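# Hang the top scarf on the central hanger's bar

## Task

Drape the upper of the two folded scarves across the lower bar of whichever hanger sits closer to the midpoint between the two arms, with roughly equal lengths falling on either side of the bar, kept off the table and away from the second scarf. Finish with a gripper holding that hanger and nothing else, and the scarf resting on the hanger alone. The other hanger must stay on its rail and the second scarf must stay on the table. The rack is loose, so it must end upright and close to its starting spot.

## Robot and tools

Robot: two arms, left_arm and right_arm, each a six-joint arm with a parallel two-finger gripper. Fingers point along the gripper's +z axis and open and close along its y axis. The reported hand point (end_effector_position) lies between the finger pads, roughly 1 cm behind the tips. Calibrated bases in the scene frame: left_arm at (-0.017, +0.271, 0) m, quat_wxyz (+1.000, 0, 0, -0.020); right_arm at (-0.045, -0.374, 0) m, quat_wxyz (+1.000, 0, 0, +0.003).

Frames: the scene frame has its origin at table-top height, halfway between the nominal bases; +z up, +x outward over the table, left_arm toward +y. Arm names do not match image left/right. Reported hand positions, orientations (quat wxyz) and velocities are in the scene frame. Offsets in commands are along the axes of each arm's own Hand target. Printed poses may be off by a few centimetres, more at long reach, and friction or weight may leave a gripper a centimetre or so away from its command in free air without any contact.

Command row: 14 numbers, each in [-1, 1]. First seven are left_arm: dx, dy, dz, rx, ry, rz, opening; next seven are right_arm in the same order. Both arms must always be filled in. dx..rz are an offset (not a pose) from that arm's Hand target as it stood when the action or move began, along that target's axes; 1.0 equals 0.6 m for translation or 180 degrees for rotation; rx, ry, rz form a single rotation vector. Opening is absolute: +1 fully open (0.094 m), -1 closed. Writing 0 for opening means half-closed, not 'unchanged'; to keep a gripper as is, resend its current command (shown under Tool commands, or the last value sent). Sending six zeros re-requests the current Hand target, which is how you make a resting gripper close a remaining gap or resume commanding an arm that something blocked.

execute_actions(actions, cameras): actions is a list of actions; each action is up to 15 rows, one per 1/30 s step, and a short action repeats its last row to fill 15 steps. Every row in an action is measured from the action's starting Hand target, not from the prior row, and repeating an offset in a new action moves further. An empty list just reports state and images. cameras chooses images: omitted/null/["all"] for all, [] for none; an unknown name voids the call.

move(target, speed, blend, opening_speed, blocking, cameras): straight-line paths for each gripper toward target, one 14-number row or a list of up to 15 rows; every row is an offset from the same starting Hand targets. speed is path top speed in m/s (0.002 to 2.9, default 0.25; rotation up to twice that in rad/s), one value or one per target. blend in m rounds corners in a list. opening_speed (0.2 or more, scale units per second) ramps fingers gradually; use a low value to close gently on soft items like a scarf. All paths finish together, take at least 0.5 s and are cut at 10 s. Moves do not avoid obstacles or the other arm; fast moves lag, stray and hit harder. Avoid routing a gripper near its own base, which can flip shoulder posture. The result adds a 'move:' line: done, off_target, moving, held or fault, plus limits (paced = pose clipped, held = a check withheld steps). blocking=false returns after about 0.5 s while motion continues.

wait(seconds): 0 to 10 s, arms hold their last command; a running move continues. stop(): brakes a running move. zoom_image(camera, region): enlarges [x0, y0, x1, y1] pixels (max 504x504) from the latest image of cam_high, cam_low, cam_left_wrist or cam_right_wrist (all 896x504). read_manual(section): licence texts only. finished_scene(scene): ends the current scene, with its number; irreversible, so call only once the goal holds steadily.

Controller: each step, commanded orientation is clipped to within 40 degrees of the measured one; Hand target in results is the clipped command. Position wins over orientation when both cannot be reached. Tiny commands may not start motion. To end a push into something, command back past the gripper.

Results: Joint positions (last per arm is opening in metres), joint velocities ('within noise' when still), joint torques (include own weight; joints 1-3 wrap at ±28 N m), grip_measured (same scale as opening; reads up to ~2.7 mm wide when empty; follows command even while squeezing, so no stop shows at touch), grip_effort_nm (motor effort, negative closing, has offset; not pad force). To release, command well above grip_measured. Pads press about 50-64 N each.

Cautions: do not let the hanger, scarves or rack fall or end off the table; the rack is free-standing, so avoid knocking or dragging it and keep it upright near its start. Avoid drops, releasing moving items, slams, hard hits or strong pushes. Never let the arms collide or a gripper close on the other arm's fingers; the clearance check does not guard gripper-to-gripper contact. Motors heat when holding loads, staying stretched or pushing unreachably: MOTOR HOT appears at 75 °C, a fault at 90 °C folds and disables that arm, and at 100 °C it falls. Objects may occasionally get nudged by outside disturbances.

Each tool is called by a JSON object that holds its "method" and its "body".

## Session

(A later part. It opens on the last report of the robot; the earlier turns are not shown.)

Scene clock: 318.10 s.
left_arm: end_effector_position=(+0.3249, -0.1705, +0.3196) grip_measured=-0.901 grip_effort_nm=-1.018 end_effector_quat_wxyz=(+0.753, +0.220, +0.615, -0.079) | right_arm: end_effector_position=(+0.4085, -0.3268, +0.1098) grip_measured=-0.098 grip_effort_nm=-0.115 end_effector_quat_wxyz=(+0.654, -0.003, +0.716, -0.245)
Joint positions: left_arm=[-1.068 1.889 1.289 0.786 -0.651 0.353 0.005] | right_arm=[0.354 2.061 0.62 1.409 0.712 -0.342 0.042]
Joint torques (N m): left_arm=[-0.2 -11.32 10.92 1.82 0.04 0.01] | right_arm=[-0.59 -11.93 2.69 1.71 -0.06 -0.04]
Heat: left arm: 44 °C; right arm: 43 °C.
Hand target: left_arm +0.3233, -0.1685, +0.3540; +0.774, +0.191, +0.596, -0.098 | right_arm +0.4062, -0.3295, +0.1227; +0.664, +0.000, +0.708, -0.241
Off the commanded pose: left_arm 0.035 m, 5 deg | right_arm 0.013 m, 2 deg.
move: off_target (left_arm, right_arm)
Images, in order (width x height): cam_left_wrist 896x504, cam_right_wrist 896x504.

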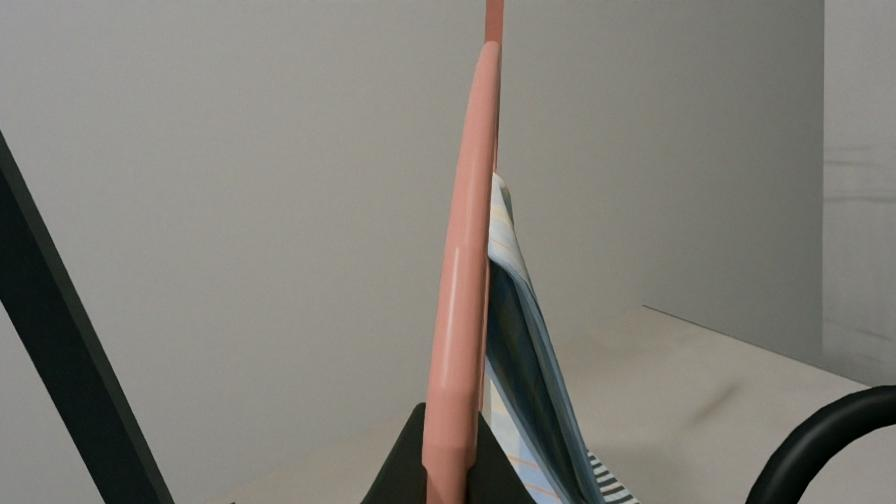

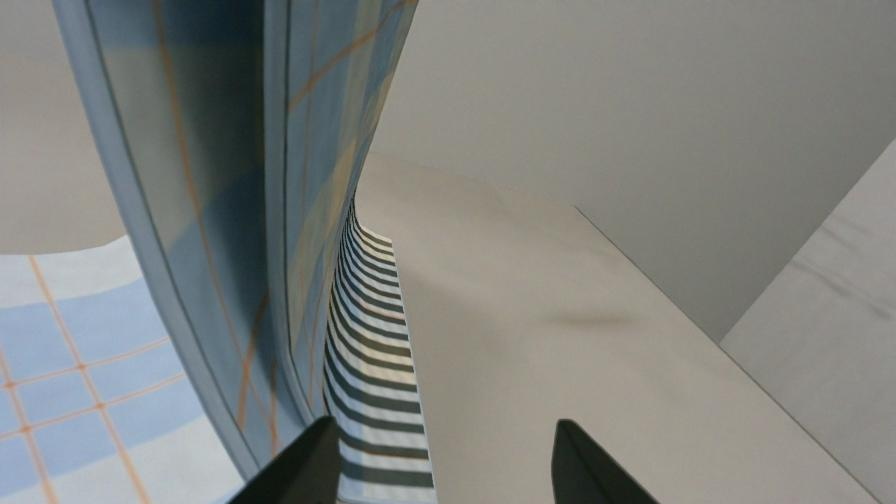

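{"method": "move", "body": {"target": [0,0,0,0,0,0,-1,0,0.0617,0.025,0,0,0,-0.2], "speed": 0.1, "cameras": ["cam_right_wrist"]}}

Scene clock: 321.53 s.
left_arm: end_effector_position=(+0.3249, -0.1705, +0.3196) grip_measured=-0.901 grip_effort_nm=-1.018 end_effector_quat_wxyz=(+0.753, +0.220, +0.615, -0.079) | right_arm: end_effector_position=(+0.4280, -0.3046, +0.1144) grip_measured=-0.198 grip_effort_nm=-0.105 end_effector_quat_wxyz=(+0.667, +0.001, +0.706, -0.237)
Joint positions: left_arm=[-1.068 1.889 1.289 0.786 -0.651 0.353 0.005] | right_arm=[0.392 2.12 0.728 1.396 0.74 -0.342 0.038]
Joint torques (N m): left_arm=[-0.2 -11.33 10.92 1.83 0.04 0.01] | right_arm=[0.53 -7.84 6.49 1.51 0.13 -0.06]
Heat: left arm: 44 °C; right arm: 43 °C.
Hand target: left_arm +0.3233, -0.1685, +0.3540; +0.774, +0.191, +0.596, -0.098 | right_arm +0.4321, -0.3019, +0.1100; +0.664, +0.001, +0.708, -0.241
Off the commanded pose: left_arm 0.034 m, 5 deg | right_arm 0.007 m, 1 deg.
move: off_target (left_arm)
Images, in order (width x height): cam_right_wrist 896x504.

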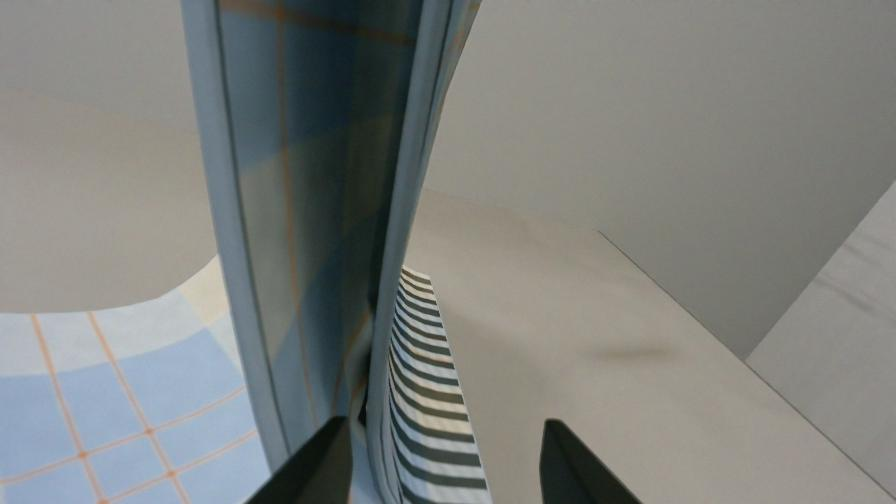

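{"method": "move", "body": {"target": [[0,0,0,0,0,0,-1,0,0.02,0.0,0,0,0,-0.2],[0,0,0,0,0,0,-1,0.01,0.02,0.15,0,0,0,-0.2]], "speed": 0.1, "cameras": ["cam_right_wrist","cam_low"]}}

Scene clock: 323.60 s.
left_arm: end_effector_position=(+0.3249, -0.1705, +0.3196) grip_measured=-0.901 grip_effort_nm=-1.013 end_effector_quat_wxyz=(+0.753, +0.220, +0.615, -0.079) | right_arm: end_effector_position=(+0.5128, -0.3246, +0.1065) grip_measured=-0.198 grip_effort_nm=-0.120 end_effector_quat_wxyz=(+0.666, +0.005, +0.706, -0.241)
Joint positions: left_arm=[-1.068 1.889 1.289 0.786 -0.651 0.353 0.005] | right_arm=[0.269 2.3 1.075 1.23 0.629 -0.342 0.038]
Joint torques (N m): left_arm=[-0.24 -11.32 10.93 1.82 0.04 0.01] | right_arm=[-0.4 -9.66 8.02 1.56 -0.07 -0.06]
Heat: left arm: 44 °C; right arm: 43 °C.
Hand target: left_arm +0.3233, -0.1684, +0.3540; +0.774, +0.190, +0.596, -0.098 | right_arm +0.5198, -0.3240, +0.0999; +0.664, +0.000, +0.708, -0.241
Off the commanded pose: left_arm 0.035 m, 5 deg | right_arm 0.009 m, 1 deg.
move: off_target (left_arm)
Images, in order (width x height): cam_low 896x504, cam_right_wrist 896x504.

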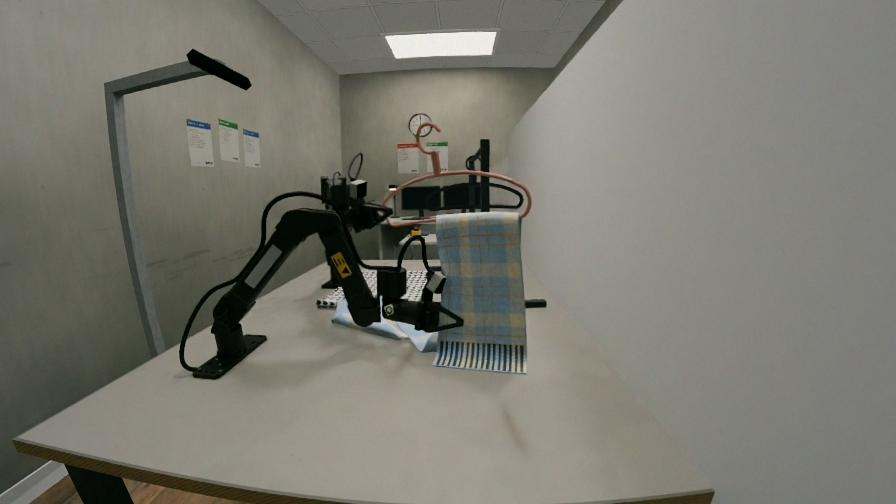

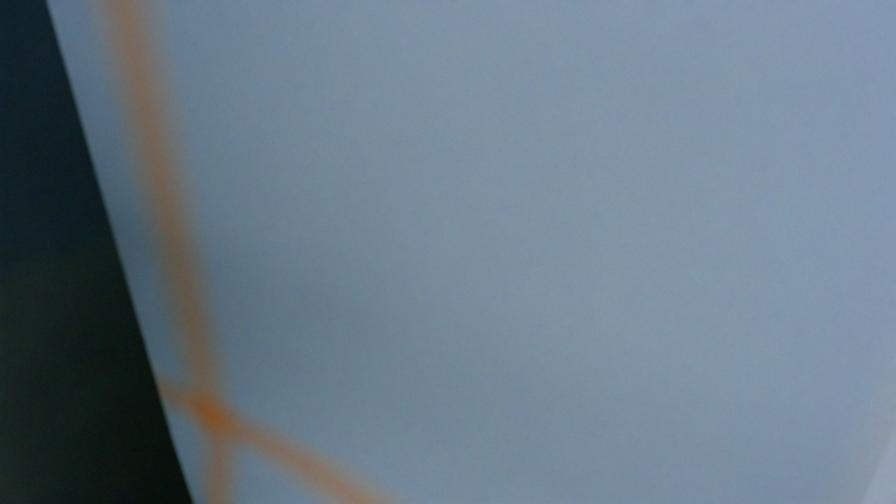

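{"method": "move", "body": {"target": [0,0,0,0,0,0,-1,0,0,0,0,0,0,-1], "opening_speed": 0.6, "cameras": ["cam_right_wrist","cam_low"]}}

Scene clock: 325.43 s.
left_arm: end_effector_position=(+0.3249, -0.1705, +0.3195) grip_measured=-0.901 grip_effort_nm=-1.018 end_effector_quat_wxyz=(+0.753, +0.220, +0.615, -0.079) | right_arm: end_effector_position=(+0.5129, -0.3244, +0.1062) grip_measured=-0.974 grip_effort_nm=-0.999 end_effector_quat_wxyz=(+0.666, +0.005, +0.706, -0.241)
Joint positions: left_arm=[-1.068 1.889 1.289 0.785 -0.651 0.353 0.005] | right_arm=[0.269 2.3 1.075 1.229 0.628 -0.343 0.001]
Joint torques (N m): left_arm=[-0.21 -11.33 10.92 1.83 0.03 0.01] | right_arm=[-0.4 -9.68 8.03 1.57 -0.07 -0.06]
Heat: left arm: 44 °C; right arm: 43 °C.
Hand target: left_arm +0.3233, -0.1685, +0.3540; +0.774, +0.191, +0.596, -0.098 | right_arm +0.5198, -0.3240, +0.0999; +0.664, +0.000, +0.708, -0.241
Off the commanded pose: left_arm 0.035 m, 5 deg | right_arm 0.009 m, 1 deg.
move: off_target (left_arm)
Images, in order (width x height): cam_low 896x504, cam_right_wrist 896x504.

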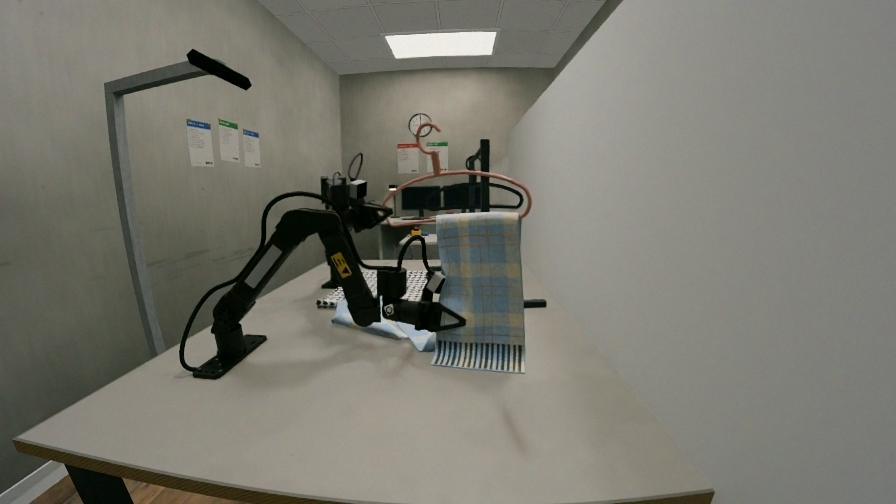

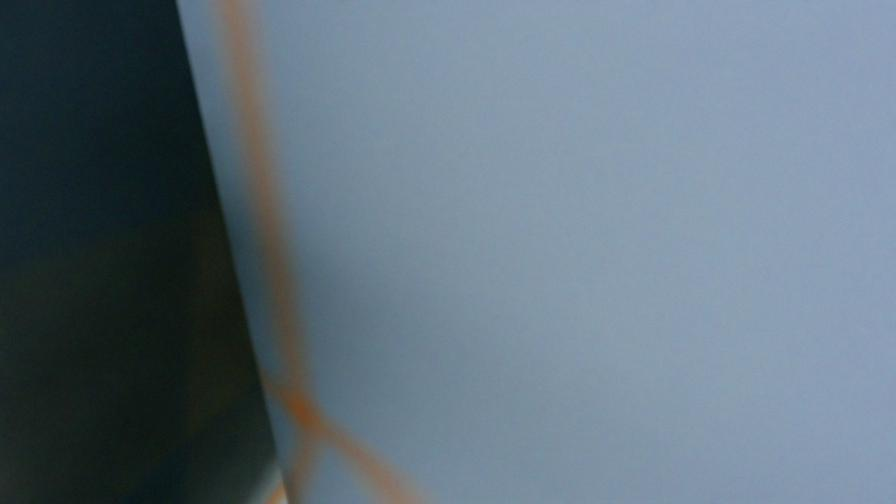

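{"method": "move", "body": {"target": [-0.286,0.110,-0.003,0,0,0,-1,0.047,0.017,0,0,0,0,-1], "speed": 0.07}}

Scene clock: 330.43 s.
left_arm: end_effector_position=(+0.3089, -0.1382, +0.4710) grip_measured=-0.901 grip_effort_nm=-1.018 end_effector_quat_wxyz=(+0.736, +0.244, +0.628, -0.061) | right_arm: end_effector_position=(+0.5148, -0.3237, +0.0825) grip_measured=-0.976 grip_effort_nm=-1.053 end_effector_quat_wxyz=(+0.671, +0.007, +0.701, -0.239)
Joint positions: left_arm=[-1.068 1.712 1.739 0.089 -0.652 0.359 0.005] | right_arm=[0.269 2.394 1.096 1.318 0.627 -0.343 0.001]
Joint torques (N m): left_arm=[-0.12 -11.74 11.78 2.21 0.03 -0.06] | right_arm=[-0.39 -9.59 6.93 1.52 -0.06 -0.06]
Heat: left arm: 44 °C; right arm: 43 °C.
Hand target: left_arm +0.3003, -0.1207, +0.5299; +0.774, +0.191, +0.596, -0.098 | right_arm +0.5198, -0.3240, +0.0701; +0.664, +0.000, +0.708, -0.241
Off the commanded pose: left_arm 0.062 m, 9 deg | right_arm 0.013 m, 1 deg.
move: off_target (left_arm, right_arm)

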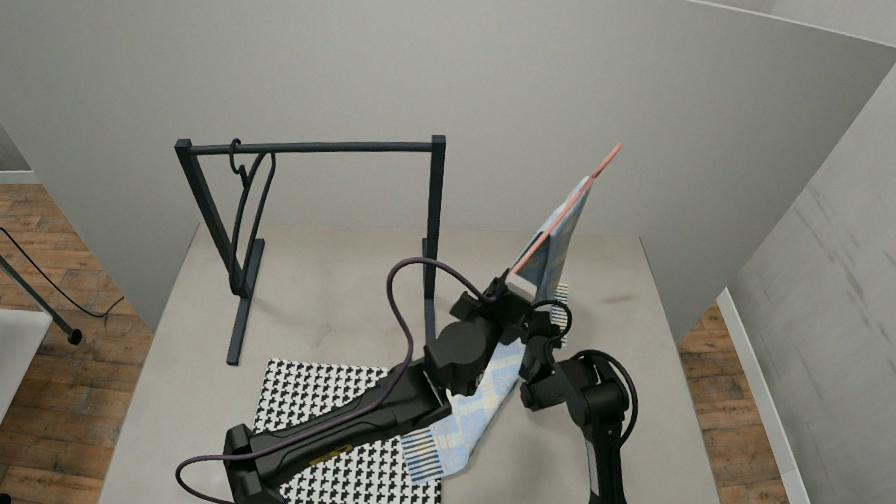

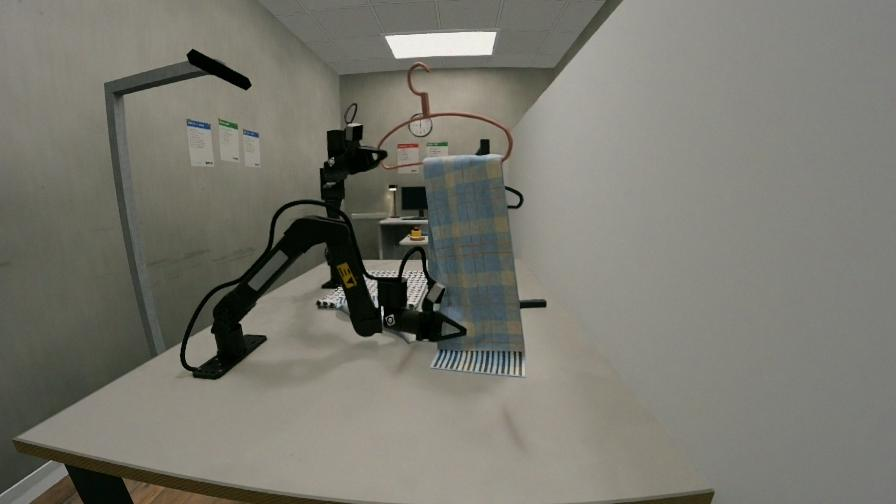

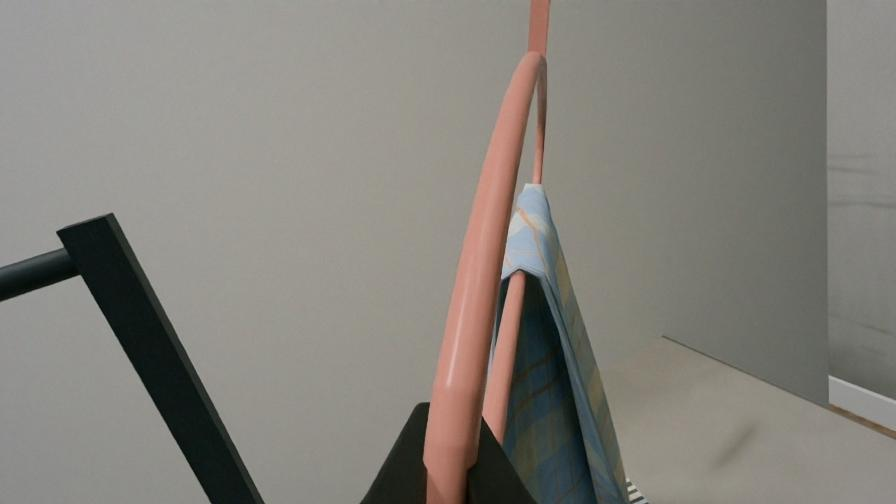

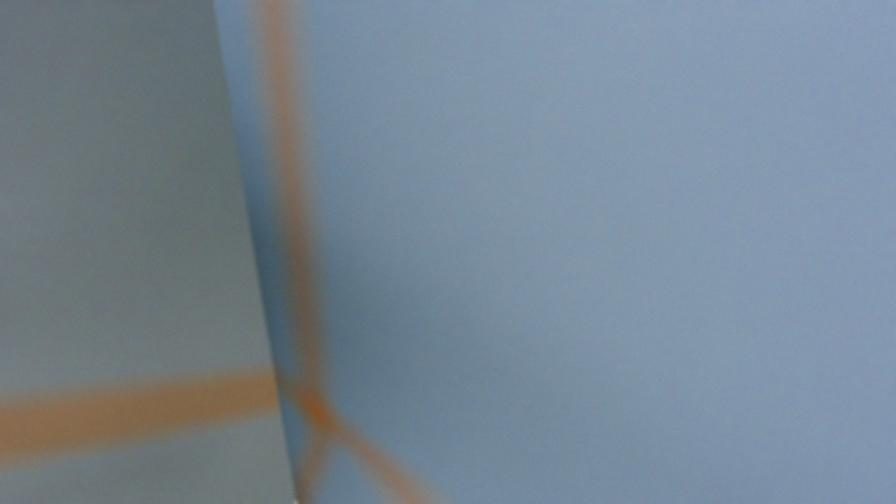

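{"method": "move", "body": {"target": [-0.05,0.009,0.011,0,0,0,-1,0,0,0,0,0,0,-1], "speed": 0.07, "cameras": ["cam_high","cam_low"]}}

Scene clock: 332.03 s.
left_arm: end_effector_position=(+0.3033, -0.1262, +0.5273) grip_measured=-0.901 grip_effort_nm=-1.023 end_effector_quat_wxyz=(+0.749, +0.230, +0.618, -0.069) | right_arm: end_effector_position=(+0.5148, -0.3237, +0.0837) grip_measured=-0.976 grip_effort_nm=-1.048 end_effector_quat_wxyz=(+0.673, +0.009, +0.700, -0.238)
Joint positions: left_arm=[-1.068 1.737 1.962 -0.058 -0.654 0.366 0.005] | right_arm=[0.269 2.394 1.096 1.323 0.627 -0.343 0.001]
Joint torques (N m): left_arm=[-0.18 -8.03 10.91 2.14 0.07 -0.13] | right_arm=[-0.39 -9.61 6.9 1.52 -0.06 -0.06]
Heat: left arm: 44 °C; right arm: 42 °C.
Hand target: left_arm +0.3000, -0.1207, +0.5613; +0.774, +0.191, +0.596, -0.098 | right_arm +0.5198, -0.3240, +0.0701; +0.664, +0.000, +0.708, -0.241
Off the commanded pose: left_arm 0.034 m, 7 deg | right_arm 0.014 m, 2 deg.
move: off_target (left_arm, right_arm)
Images, in order (width x height): cam_high 896x504, cam_low 896x504.

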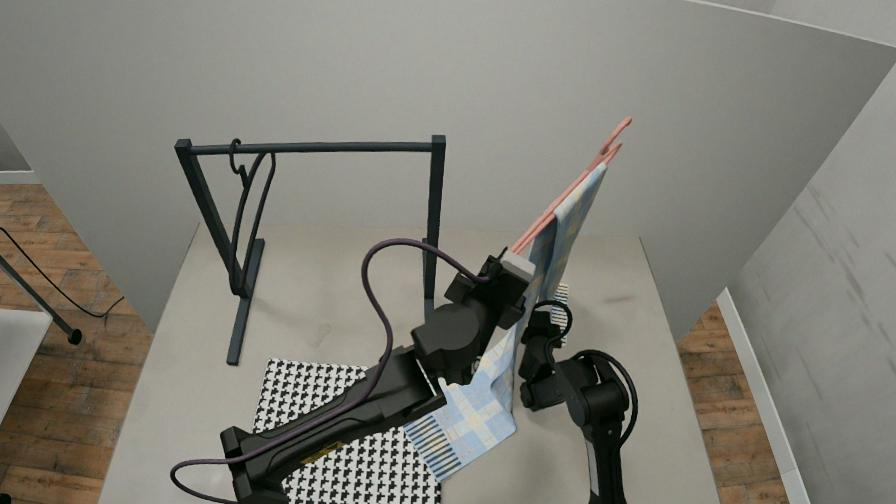

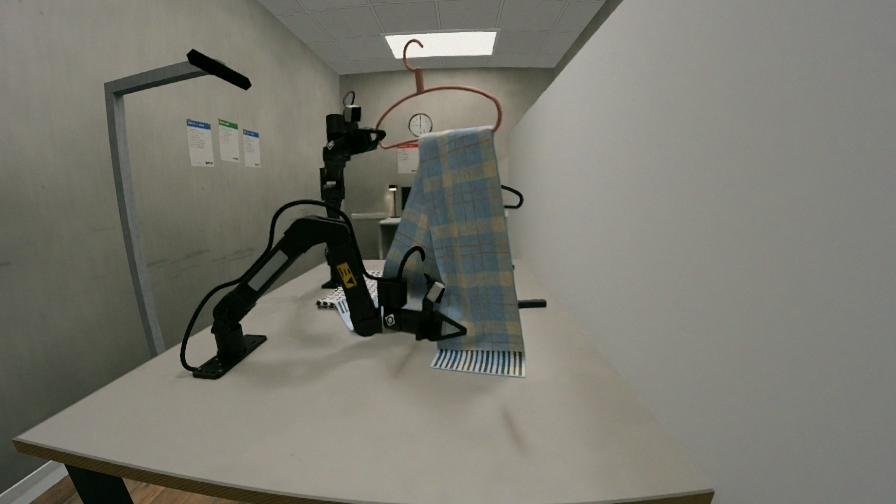

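{"method": "move", "body": {"target": [-0.0863,0.073,-0.0575,0,0,0,-1,0,0,0,0,0,0,-1], "speed": 0.07, "cameras": ["cam_high","cam_low"]}}

Scene clock: 334.60 s.
left_arm: end_effector_position=(+0.2840, -0.0920, +0.5639) grip_measured=-0.901 grip_effort_nm=-1.023 end_effector_quat_wxyz=(+0.742, +0.239, +0.623, -0.064) | right_arm: end_effector_position=(+0.5148, -0.3237, +0.0824) grip_measured=-0.976 grip_effort_nm=-1.048 end_effector_quat_wxyz=(+0.671, +0.007, +0.702, -0.239)
Joint positions: left_arm=[-1.073 1.679 2.092 -0.274 -0.656 0.366 0.005] | right_arm=[0.269 2.394 1.096 1.317 0.627 -0.343 0.001]
Joint torques (N m): left_arm=[-0.47 -9.99 10.06 2.11 0 -0.11] | right_arm=[-0.4 -9.59 6.97 1.53 -0.06 -0.06]
Heat: left arm: 45 °C; right arm: 42 °C.
Hand target: left_arm +0.2720, -0.0707, +0.6113; +0.774, +0.191, +0.596, -0.098 | right_arm +0.5198, -0.3240, +0.0701; +0.664, +0.000, +0.708, -0.241
Off the commanded pose: left_arm 0.053 m, 8 deg | right_arm 0.013 m, 1 deg.
move: off_target (left_arm, right_arm)
Images, in order (width x height): cam_high 896x504, cam_low 896x504.

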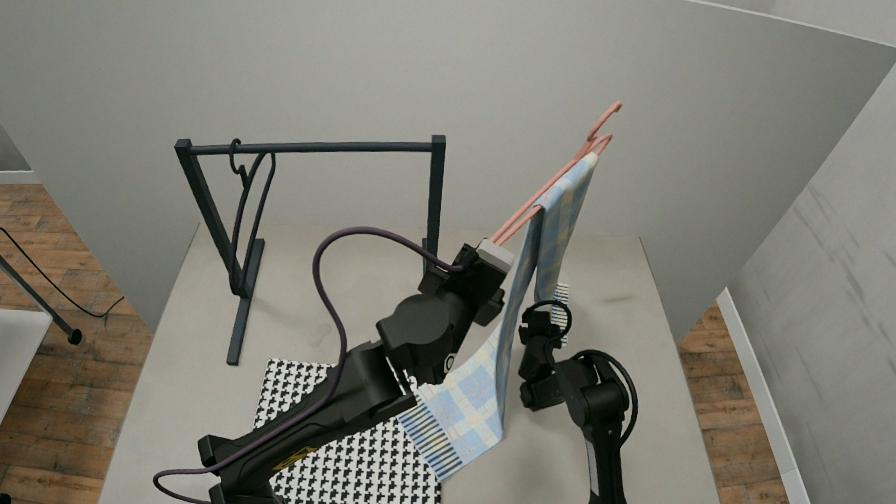

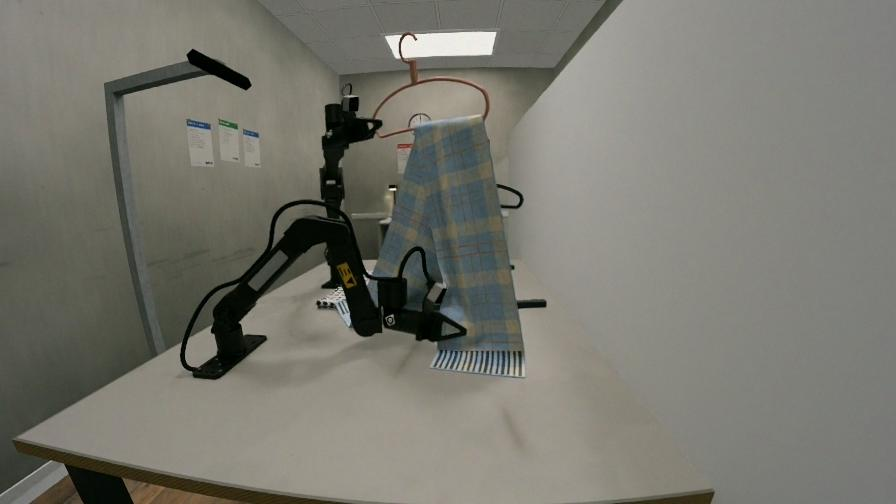

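{"method": "move", "body": {"target": [-0.094,0.080,-0.0507,0,0,0,-1,-0.107,0.036,-0.07,0,0,0,-1], "speed": 0.07, "cameras": ["cam_high","cam_low"]}}

Scene clock: 339.43 s.
left_arm: end_effector_position=(+0.2528, -0.0280, +0.6433) grip_measured=-0.901 grip_effort_nm=-1.018 end_effector_quat_wxyz=(+0.754, +0.224, +0.613, -0.073) | right_arm: end_effector_position=(+0.4990, -0.2680, +0.1118) grip_measured=-0.976 grip_effort_nm=-1.048 end_effector_quat_wxyz=(+0.663, -0.004, +0.709, -0.238)
Joint positions: left_arm=[-1.073 1.746 2.611 -0.678 -0.658 0.369 0.005] | right_arm=[0.406 2.283 1.096 1.179 0.751 -0.345 0.001]
Joint torques (N m): left_arm=[-0.17 -5.68 7.16 2.06 0.08 -0.13] | right_arm=[0.28 -15.09 4.03 1.4 0.15 -0.05]
Heat: left arm: 45 °C; right arm: 43 °C.
Hand target: left_arm +0.2480, -0.0189, +0.6672; +0.774, +0.191, +0.596, -0.098 | right_arm +0.4948, -0.2700, +0.1232; +0.664, +0.000, +0.708, -0.241
Off the commanded pose: left_arm 0.026 m, 6 deg | right_arm 0.012 m, 1 deg.
move: off_target (left_arm, right_arm)
Images, in order (width x height): cam_high 896x504, cam_low 896x504.

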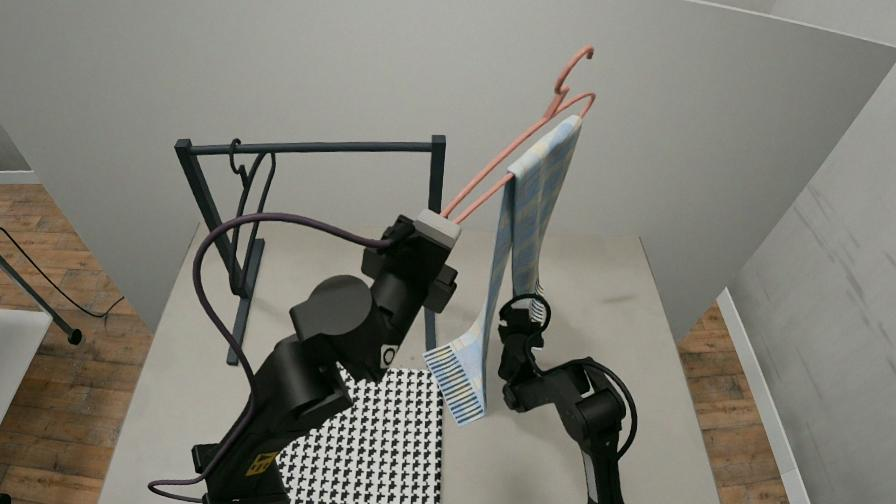

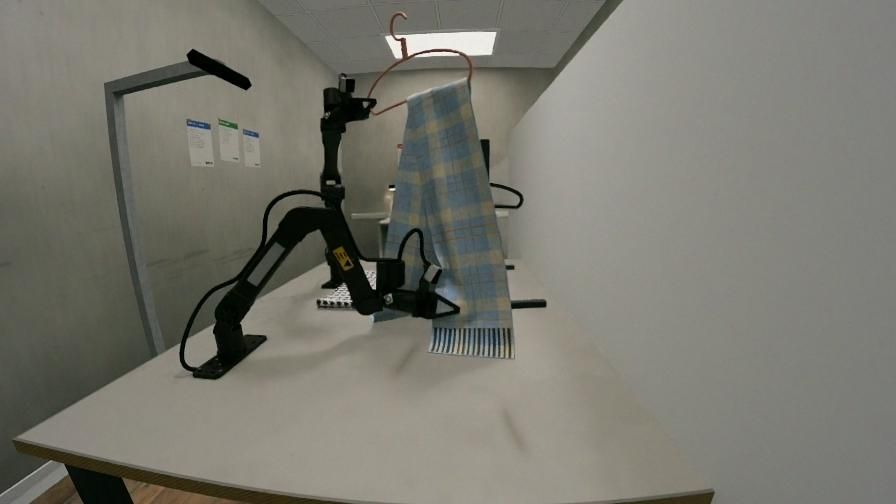

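{"method": "move", "body": {"target": [0,0,0,0,0,0,-1,0.078,0.028,0,0,0,0,-1], "speed": 0.07}}

Scene clock: 342.03 s.
left_arm: end_effector_position=(+0.2530, -0.0286, +0.6398) grip_measured=-0.901 grip_effort_nm=-1.018 end_effector_quat_wxyz=(+0.750, +0.230, +0.617, -0.069) | right_arm: end_effector_position=(+0.4972, -0.2690, +0.0888) grip_measured=-0.976 grip_effort_nm=-1.048 end_effector_quat_wxyz=(+0.675, +0.005, +0.700, -0.234)
Joint positions: left_arm=[-1.073 1.746 2.611 -0.695 -0.658 0.369 0.005] | right_arm=[0.406 2.378 1.096 1.309 0.752 -0.345 0.001]
Joint torques (N m): left_arm=[-0.2 -5.96 6.75 2.2 0.06 -0.14] | right_arm=[0.29 -9.91 4.52 1.57 0.12 -0.04]
Heat: left arm: 45 °C; right arm: 44 °C.
Hand target: left_arm +0.2480, -0.0189, +0.6673; +0.774, +0.191, +0.596, -0.098 | right_arm +0.4947, -0.2701, +0.0734; +0.664, +0.000, +0.708, -0.241
Off the commanded pose: left_arm 0.030 m, 7 deg | right_arm 0.016 m, 2 deg.
move: off_target (left_arm, right_arm)

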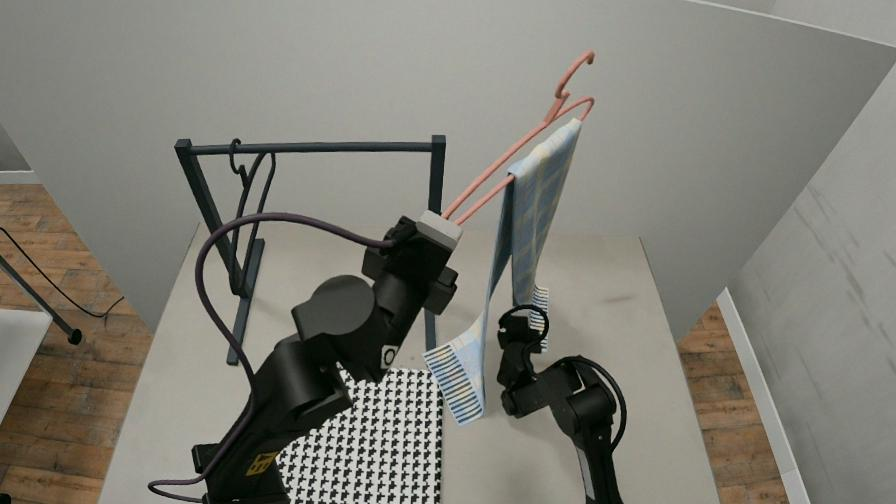

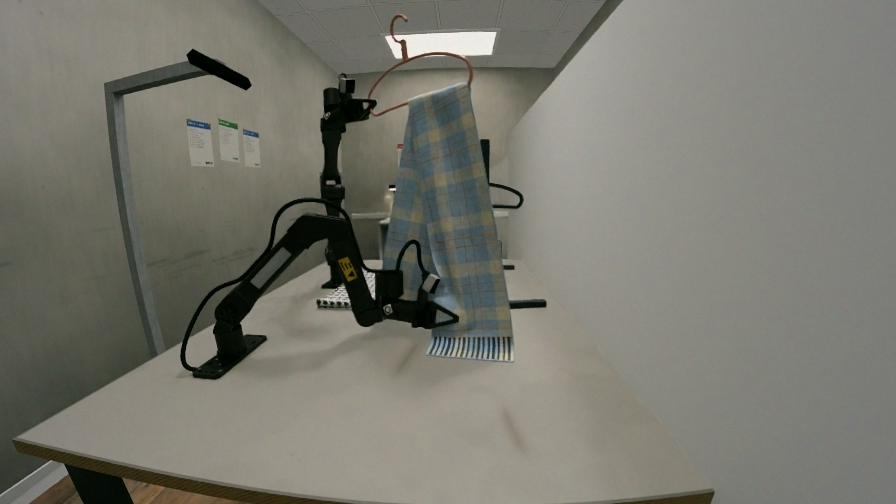

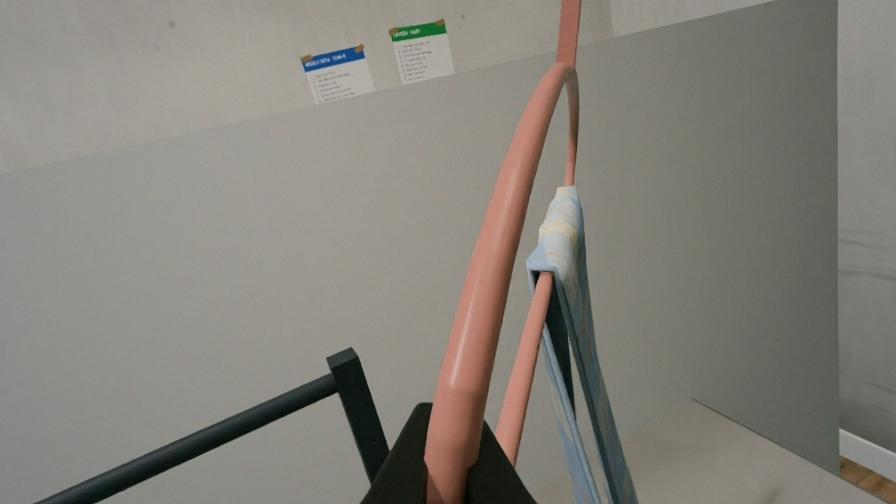

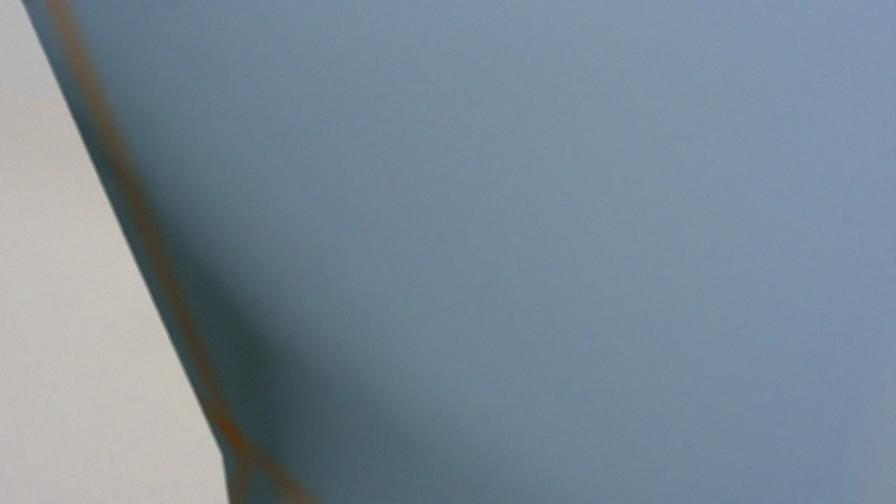

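{"method": "move", "body": {"target": [0,0,0,0,0,0,-1,0.089,-0.148,0.0757,0,0,0,-1], "speed": 0.08, "cameras": ["cam_high","cam_low","cam_left_wrist"]}}

Scene clock: 344.93 s.
left_arm: end_effector_position=(+0.2531, -0.0286, +0.6392) grip_measured=-0.901 grip_effort_nm=-1.018 end_effector_quat_wxyz=(+0.749, +0.230, +0.617, -0.069) | right_arm: end_effector_position=(+0.5067, -0.3787, +0.0752) grip_measured=-0.976 grip_effort_nm=-1.048 end_effector_quat_wxyz=(+0.680, +0.010, +0.693, -0.239)
Joint positions: left_arm=[-1.073 1.746 2.611 -0.697 -0.658 0.369 0.005] | right_arm=[0.138 2.407 1.012 1.44 0.494 -0.345 0.001]
Joint torques (N m): left_arm=[-0.23 -5.98 6.69 2.22 0.06 -0.14] | right_arm=[-0.46 -9.37 2.97 1.66 -0.07 -0.04]
Heat: left arm: 45 °C; right arm: 43 °C.
Hand target: left_arm +0.2480, -0.0189, +0.6672; +0.774, +0.191, +0.596, -0.098 | right_arm +0.5026, -0.3811, +0.0535; +0.664, +0.000, +0.708, -0.241
Off the commanded pose: left_arm 0.030 m, 7 deg | right_arm 0.022 m, 3 deg.
move: off_target (left_arm, right_arm)
Images, in order (width x height): cam_high 896x504, cam_low 896x504, cam_left_wrist 896x504.

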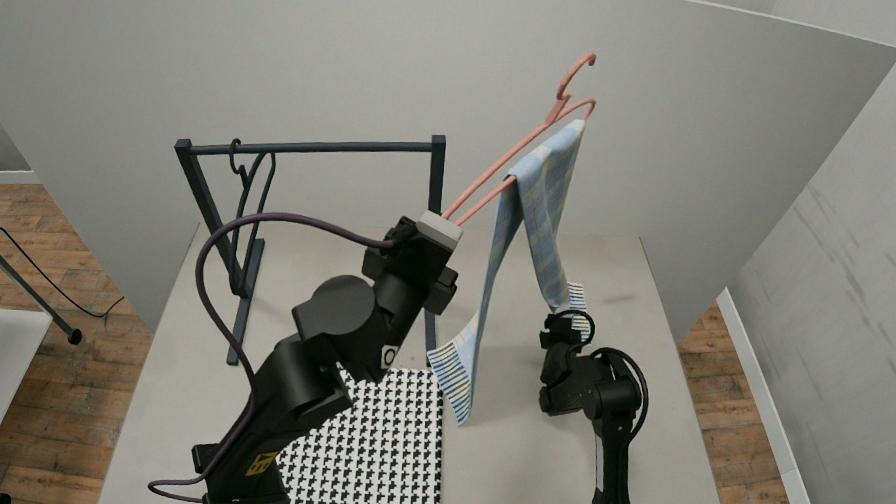

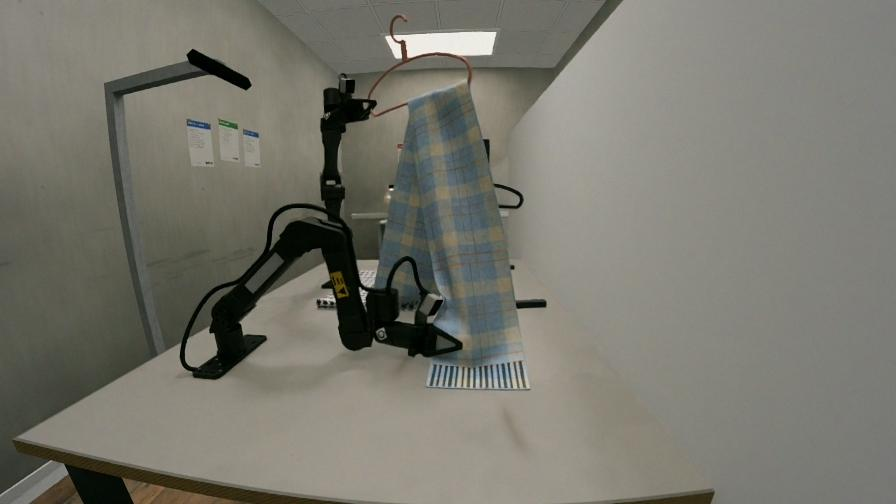

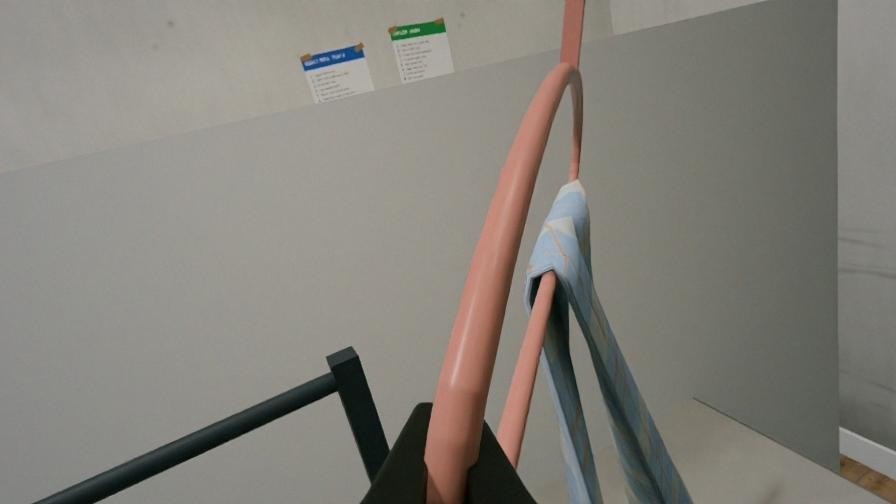

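{"method": "move", "body": {"target": [0,0,0,0,0,0,-1,0.037,-0.103,0.04,0,0,0,-1], "speed": 0.08, "cameras": ["cam_high","cam_low"]}}

Scene clock: 349.80 s.
left_arm: end_effector_position=(+0.2531, -0.0286, +0.6394) grip_measured=-0.901 grip_effort_nm=-1.018 end_effector_quat_wxyz=(+0.749, +0.230, +0.617, -0.069) | right_arm: end_effector_position=(+0.5065, -0.4496, +0.0737) grip_measured=-0.976 grip_effort_nm=-1.053 end_effector_quat_wxyz=(+0.680, +0.007, +0.692, -0.242)
Joint positions: left_arm=[-1.073 1.746 2.611 -0.696 -0.658 0.369 0.005] | right_arm=[-0.046 2.407 0.995 1.456 0.311 -0.345 0.001]
Joint torques (N m): left_arm=[-0.21 -6 6.68 2.23 0.05 -0.15] | right_arm=[-0.46 -9.7 3.12 1.66 -0.08 -0.05]
Heat: left arm: 45 °C; right arm: 43 °C.
Hand target: left_arm +0.2480, -0.0189, +0.6672; +0.774, +0.191, +0.596, -0.098 | right_arm +0.5026, -0.4512, +0.0537; +0.664, +0.001, +0.708, -0.242
Off the commanded pose: left_arm 0.030 m, 7 deg | right_arm 0.020 m, 3 deg.
move: off_target (left_arm, right_arm)
Images, in order (width x height): cam_high 896x504, cam_low 896x504.

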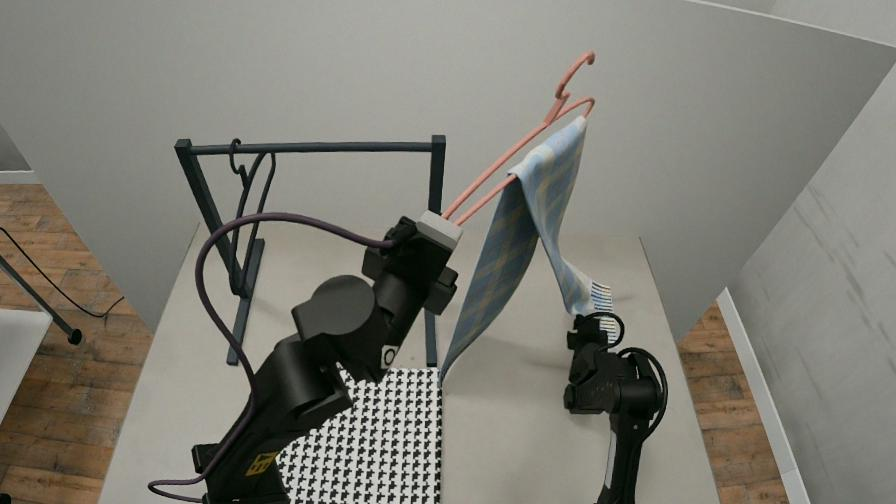

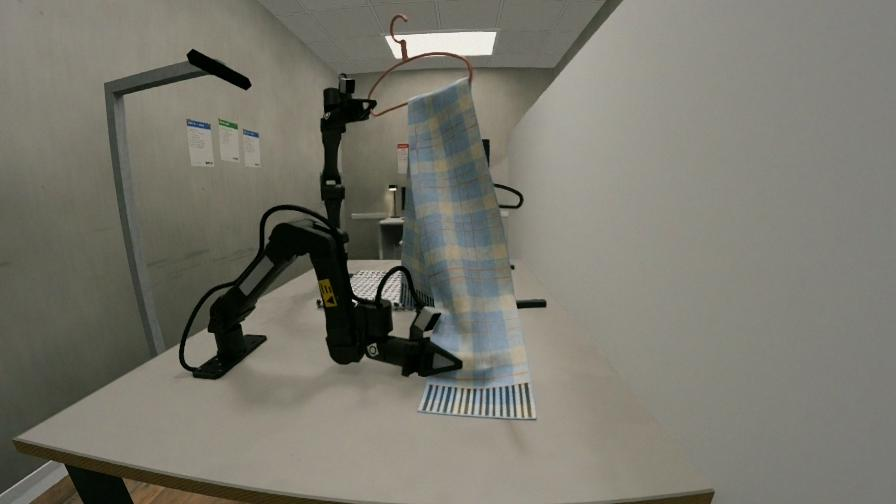

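{"method": "wait", "body": {"seconds": 0.5, "cameras": ["cam_high","cam_low"]}}

{"method": "zoom_image", "body": {"camera": "cam_low", "region": [300, 70, 560, 430]}}

Scene clock: 350.60 s.
left_arm: end_effector_position=(+0.2530, -0.0286, +0.6397) grip_measured=-0.901 grip_effort_nm=-1.013 end_effector_quat_wxyz=(+0.750, +0.230, +0.617, -0.069) | right_arm: end_effector_position=(+0.5065, -0.4495, +0.0737) grip_measured=-0.976 grip_effort_nm=-1.048 end_effector_quat_wxyz=(+0.680, +0.007, +0.692, -0.241)
Joint positions: left_arm=[-1.073 1.746 2.611 -0.695 -0.658 0.369 0.005] | right_arm=[-0.046 2.407 0.995 1.456 0.31 -0.345 0.001]
Joint torques (N m): left_arm=[-0.24 -6 6.67 2.2 0.06 -0.14] | right_arm=[-0.44 -9.69 3.12 1.66 -0.06 -0.05]
Heat: left arm: 45 °C; right arm: 43 °C.
Hand target: left_arm +0.2480, -0.0189, +0.6673; +0.774, +0.191, +0.596, -0.098 | right_arm +0.5026, -0.4511, +0.0537; +0.664, +0.000, +0.708, -0.241
Tool commands: left_gripper/opening=-1.0 right_gripper/opening=-1.0
Off the commanded pose: left_arm 0.030 m, 7 deg | right_arm 0.020 m, 3 deg.
wait: 0.50 s; at rest from the start
Images, in order (width x height): cam_high 896x504, cam_low 896x504.

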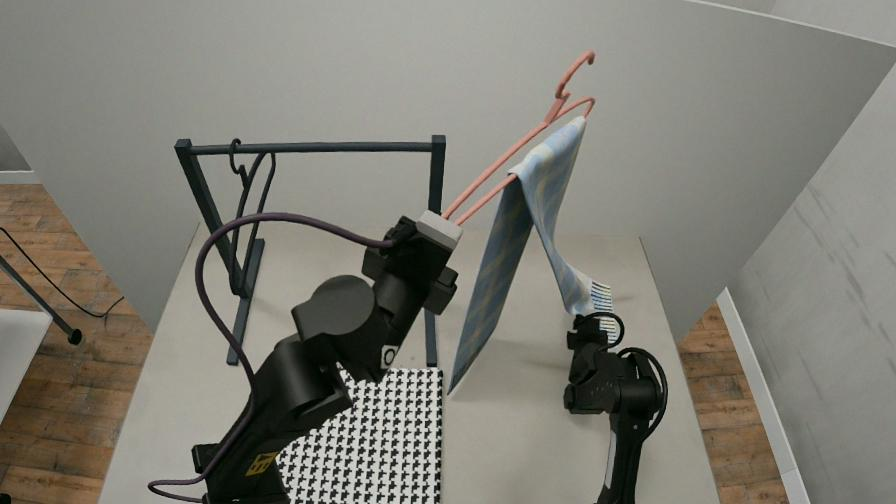

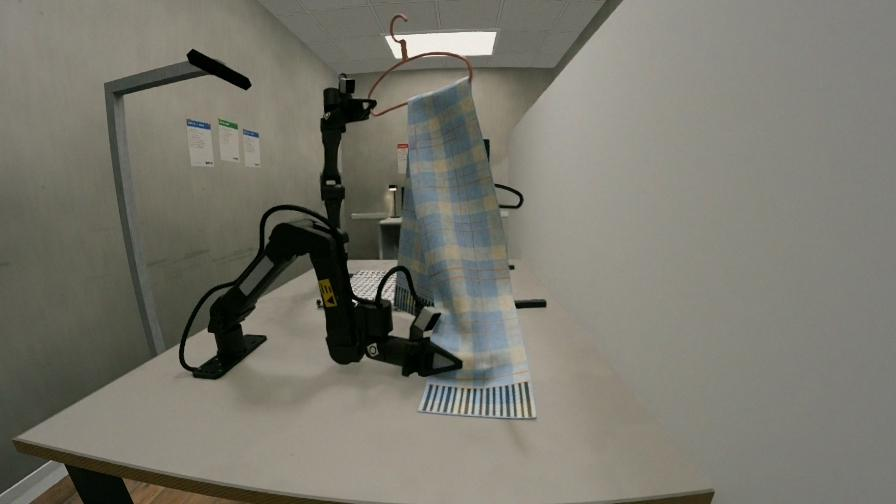

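Scaled by 1.400.

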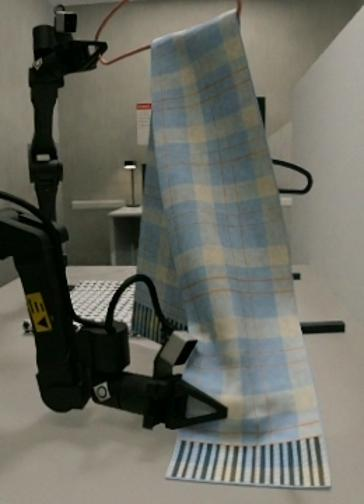

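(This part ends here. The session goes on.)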